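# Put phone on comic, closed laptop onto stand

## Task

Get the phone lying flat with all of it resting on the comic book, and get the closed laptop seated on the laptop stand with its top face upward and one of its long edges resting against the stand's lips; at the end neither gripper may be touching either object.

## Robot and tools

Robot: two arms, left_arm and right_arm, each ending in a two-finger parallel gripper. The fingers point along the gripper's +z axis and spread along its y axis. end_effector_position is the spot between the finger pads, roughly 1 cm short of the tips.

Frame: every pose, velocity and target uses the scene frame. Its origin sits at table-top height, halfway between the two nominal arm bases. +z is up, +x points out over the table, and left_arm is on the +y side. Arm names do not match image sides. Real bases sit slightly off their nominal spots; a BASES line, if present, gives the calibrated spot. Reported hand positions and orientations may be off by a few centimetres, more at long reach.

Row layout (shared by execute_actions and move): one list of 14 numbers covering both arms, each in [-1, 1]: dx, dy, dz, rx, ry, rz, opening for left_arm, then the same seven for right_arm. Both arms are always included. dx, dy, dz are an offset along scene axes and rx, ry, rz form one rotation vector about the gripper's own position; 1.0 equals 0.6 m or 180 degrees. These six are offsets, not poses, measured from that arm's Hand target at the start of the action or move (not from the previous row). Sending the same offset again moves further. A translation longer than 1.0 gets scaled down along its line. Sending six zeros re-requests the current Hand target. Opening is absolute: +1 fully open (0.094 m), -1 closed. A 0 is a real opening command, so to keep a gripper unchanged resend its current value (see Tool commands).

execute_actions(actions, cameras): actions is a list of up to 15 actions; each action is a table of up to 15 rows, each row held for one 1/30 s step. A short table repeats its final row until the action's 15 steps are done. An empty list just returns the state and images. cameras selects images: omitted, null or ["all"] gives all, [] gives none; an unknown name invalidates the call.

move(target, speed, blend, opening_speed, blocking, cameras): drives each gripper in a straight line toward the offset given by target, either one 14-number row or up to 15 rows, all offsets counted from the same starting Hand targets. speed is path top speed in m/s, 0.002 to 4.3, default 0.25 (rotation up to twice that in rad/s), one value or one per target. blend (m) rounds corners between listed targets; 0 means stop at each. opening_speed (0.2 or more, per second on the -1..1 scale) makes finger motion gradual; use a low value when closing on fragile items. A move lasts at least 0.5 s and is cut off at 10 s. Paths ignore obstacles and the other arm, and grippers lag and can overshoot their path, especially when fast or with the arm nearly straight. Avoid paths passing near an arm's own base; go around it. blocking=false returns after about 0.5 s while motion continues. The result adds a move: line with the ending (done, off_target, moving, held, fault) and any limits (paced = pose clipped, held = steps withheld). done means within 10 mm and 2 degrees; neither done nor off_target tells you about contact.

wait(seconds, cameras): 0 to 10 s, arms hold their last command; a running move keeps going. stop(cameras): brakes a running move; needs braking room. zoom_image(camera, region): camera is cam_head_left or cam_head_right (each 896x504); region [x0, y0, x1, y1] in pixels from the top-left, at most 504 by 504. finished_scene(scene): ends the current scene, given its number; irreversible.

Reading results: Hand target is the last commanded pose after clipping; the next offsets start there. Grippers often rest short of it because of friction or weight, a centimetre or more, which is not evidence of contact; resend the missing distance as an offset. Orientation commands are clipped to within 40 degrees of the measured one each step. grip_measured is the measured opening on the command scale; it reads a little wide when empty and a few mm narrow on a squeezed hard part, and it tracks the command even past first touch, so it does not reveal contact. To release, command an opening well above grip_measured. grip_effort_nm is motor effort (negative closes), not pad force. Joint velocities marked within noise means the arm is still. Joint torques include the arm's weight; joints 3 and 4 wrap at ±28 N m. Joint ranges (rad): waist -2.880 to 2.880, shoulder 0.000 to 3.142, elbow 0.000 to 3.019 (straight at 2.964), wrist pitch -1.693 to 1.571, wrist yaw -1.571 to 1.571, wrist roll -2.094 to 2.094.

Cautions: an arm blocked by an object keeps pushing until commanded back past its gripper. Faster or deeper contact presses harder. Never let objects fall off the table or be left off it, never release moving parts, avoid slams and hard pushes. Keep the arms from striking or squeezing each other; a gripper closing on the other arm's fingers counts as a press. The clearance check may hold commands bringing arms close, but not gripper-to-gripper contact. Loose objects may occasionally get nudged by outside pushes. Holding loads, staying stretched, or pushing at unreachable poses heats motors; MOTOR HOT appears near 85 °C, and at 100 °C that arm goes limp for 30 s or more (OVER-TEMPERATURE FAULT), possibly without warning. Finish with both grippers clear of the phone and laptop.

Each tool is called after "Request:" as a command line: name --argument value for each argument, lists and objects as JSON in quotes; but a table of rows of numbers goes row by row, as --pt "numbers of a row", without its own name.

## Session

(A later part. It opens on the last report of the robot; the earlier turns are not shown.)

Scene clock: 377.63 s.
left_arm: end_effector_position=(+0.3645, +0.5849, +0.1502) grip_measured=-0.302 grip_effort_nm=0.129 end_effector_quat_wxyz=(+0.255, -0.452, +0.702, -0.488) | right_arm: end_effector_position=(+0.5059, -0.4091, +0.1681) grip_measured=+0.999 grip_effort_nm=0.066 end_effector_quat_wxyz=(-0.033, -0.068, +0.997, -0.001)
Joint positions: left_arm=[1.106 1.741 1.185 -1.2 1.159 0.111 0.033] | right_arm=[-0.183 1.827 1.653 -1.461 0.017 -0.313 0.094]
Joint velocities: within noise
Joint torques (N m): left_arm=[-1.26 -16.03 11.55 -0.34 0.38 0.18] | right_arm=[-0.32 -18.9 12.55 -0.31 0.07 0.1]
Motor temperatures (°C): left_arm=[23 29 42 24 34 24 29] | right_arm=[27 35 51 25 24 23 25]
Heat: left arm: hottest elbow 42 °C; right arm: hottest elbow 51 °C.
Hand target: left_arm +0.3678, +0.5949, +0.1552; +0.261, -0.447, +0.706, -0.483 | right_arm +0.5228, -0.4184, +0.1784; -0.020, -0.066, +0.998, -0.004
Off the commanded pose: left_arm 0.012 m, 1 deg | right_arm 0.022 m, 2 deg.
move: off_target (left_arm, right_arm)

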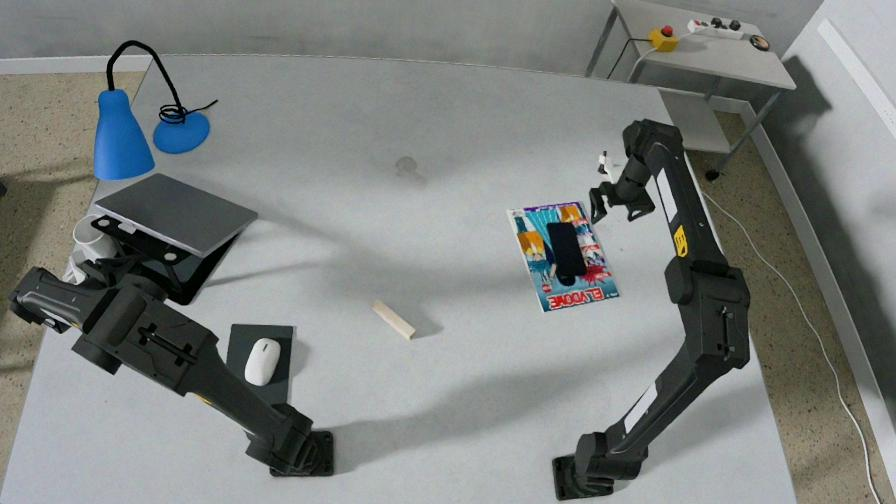

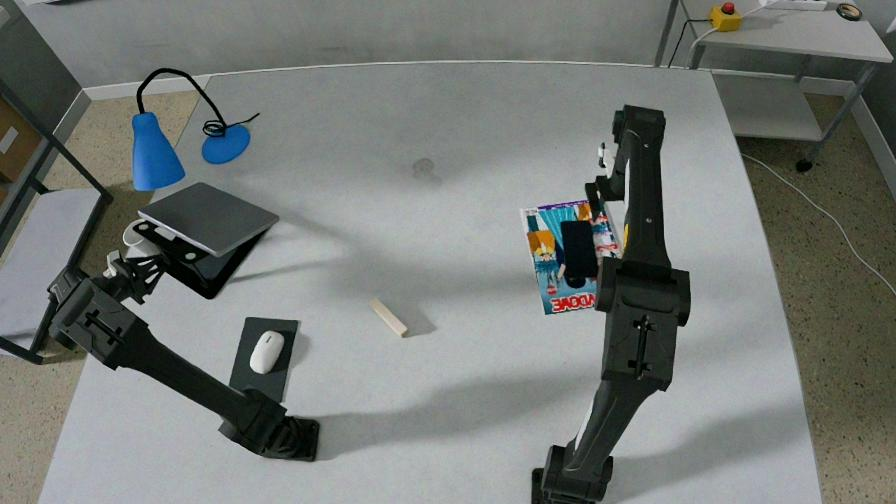

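Request:
move --pt "0.18 -0.027 -0.04 0 0 0 -0.3 0 0 0 0 0 0 1" --pt "0.18 -0.027 -0.04 0 0 0 -0.95 0 0 0 0 0 0 1" --pt "0.115 0.01 0.03 0 0 0 -0.95 0 0 0 0 0 0 1" --pt "0.115 0.01 -0.05 0 0 0 -0.3 0 0 0 0 0 0 1" --pt "-0.05 0.03 0.03 0 0 0 -0.3 0 0 0 0 0 0 1" --speed 0.4

Request:
zoom_image --camera "cam_head_left" --region '[50, 130, 370, 330]'

Request:
zoom_image --camera "cam_head_right" --region '[50, 130, 370, 330]'

Scene clock: 387.63 s.
left_arm: end_effector_position=(+0.3300, +0.5964, +0.1612) grip_measured=-0.301 grip_effort_nm=0.110 end_effector_quat_wxyz=(+0.249, -0.459, +0.696, -0.493) | right_arm: end_effector_position=(+0.5059, -0.4091, +0.1681) grip_measured=+0.999 grip_effort_nm=0.071 end_effector_quat_wxyz=(-0.033, -0.068, +0.997, -0.001)
Joint positions: left_arm=[1.185 1.756 1.226 -1.406 1.141 0.282 0.033] | right_arm=[-0.183 1.827 1.653 -1.461 0.017 -0.313 0.094]
Joint velocities: within noise
Joint torques (N m): left_arm=[-1.61 -15.85 13.78 -0.69 0.47 0.21] | right_arm=[-0.32 -18.9 12.55 -0.29 0.08 0.08]
Motor temperatures (°C): left_arm=[23 29 41 24 33 24 28] | right_arm=[27 35 51 25 24 23 25]
Heat: left arm: hottest elbow 41 °C; right arm: hottest elbow 51 °C.
Hand target: left_arm +0.3378, +0.6128, +0.1731; +0.261, -0.447, +0.706, -0.484 | right_arm +0.5228, -0.4184, +0.1784; -0.020, -0.066, +0.998, -0.004
Off the commanded pose: left_arm 0.022 m, 3 deg | right_arm 0.022 m, 2 deg.
move: off_target (left_arm, right_arm); target 2's new opening was sent with left_arm's hand 0.019 m and 2 deg from that target; target 4's new opening was sent with left_arm's hand 0.019 m and 3 deg from that target

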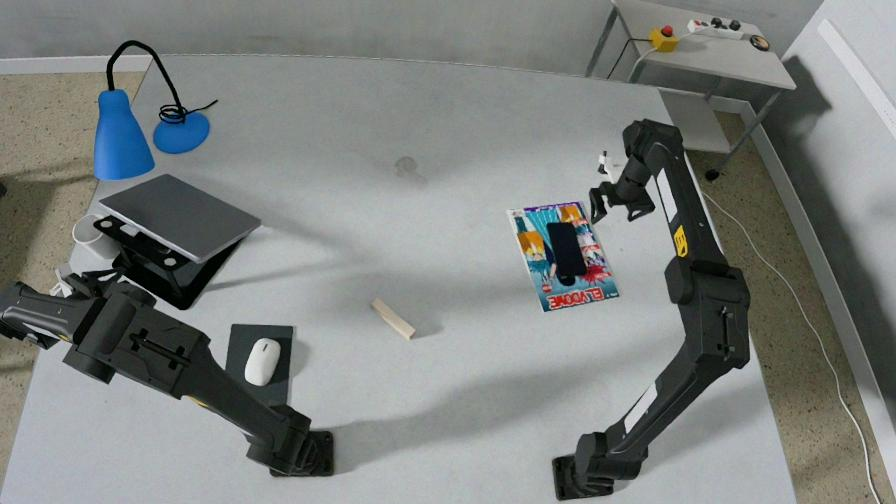

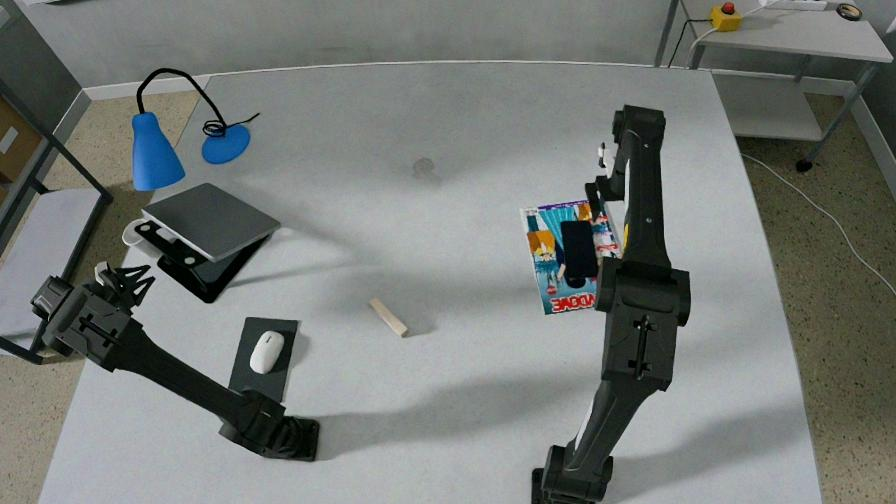

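Scaled by 1.575.

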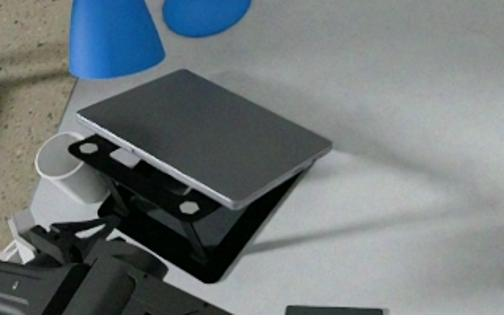

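Scaled by 1.575.

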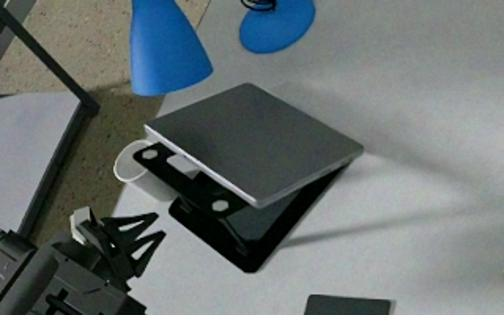

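Request:
finished_scene --scene 1

The scene is finished: the task was done.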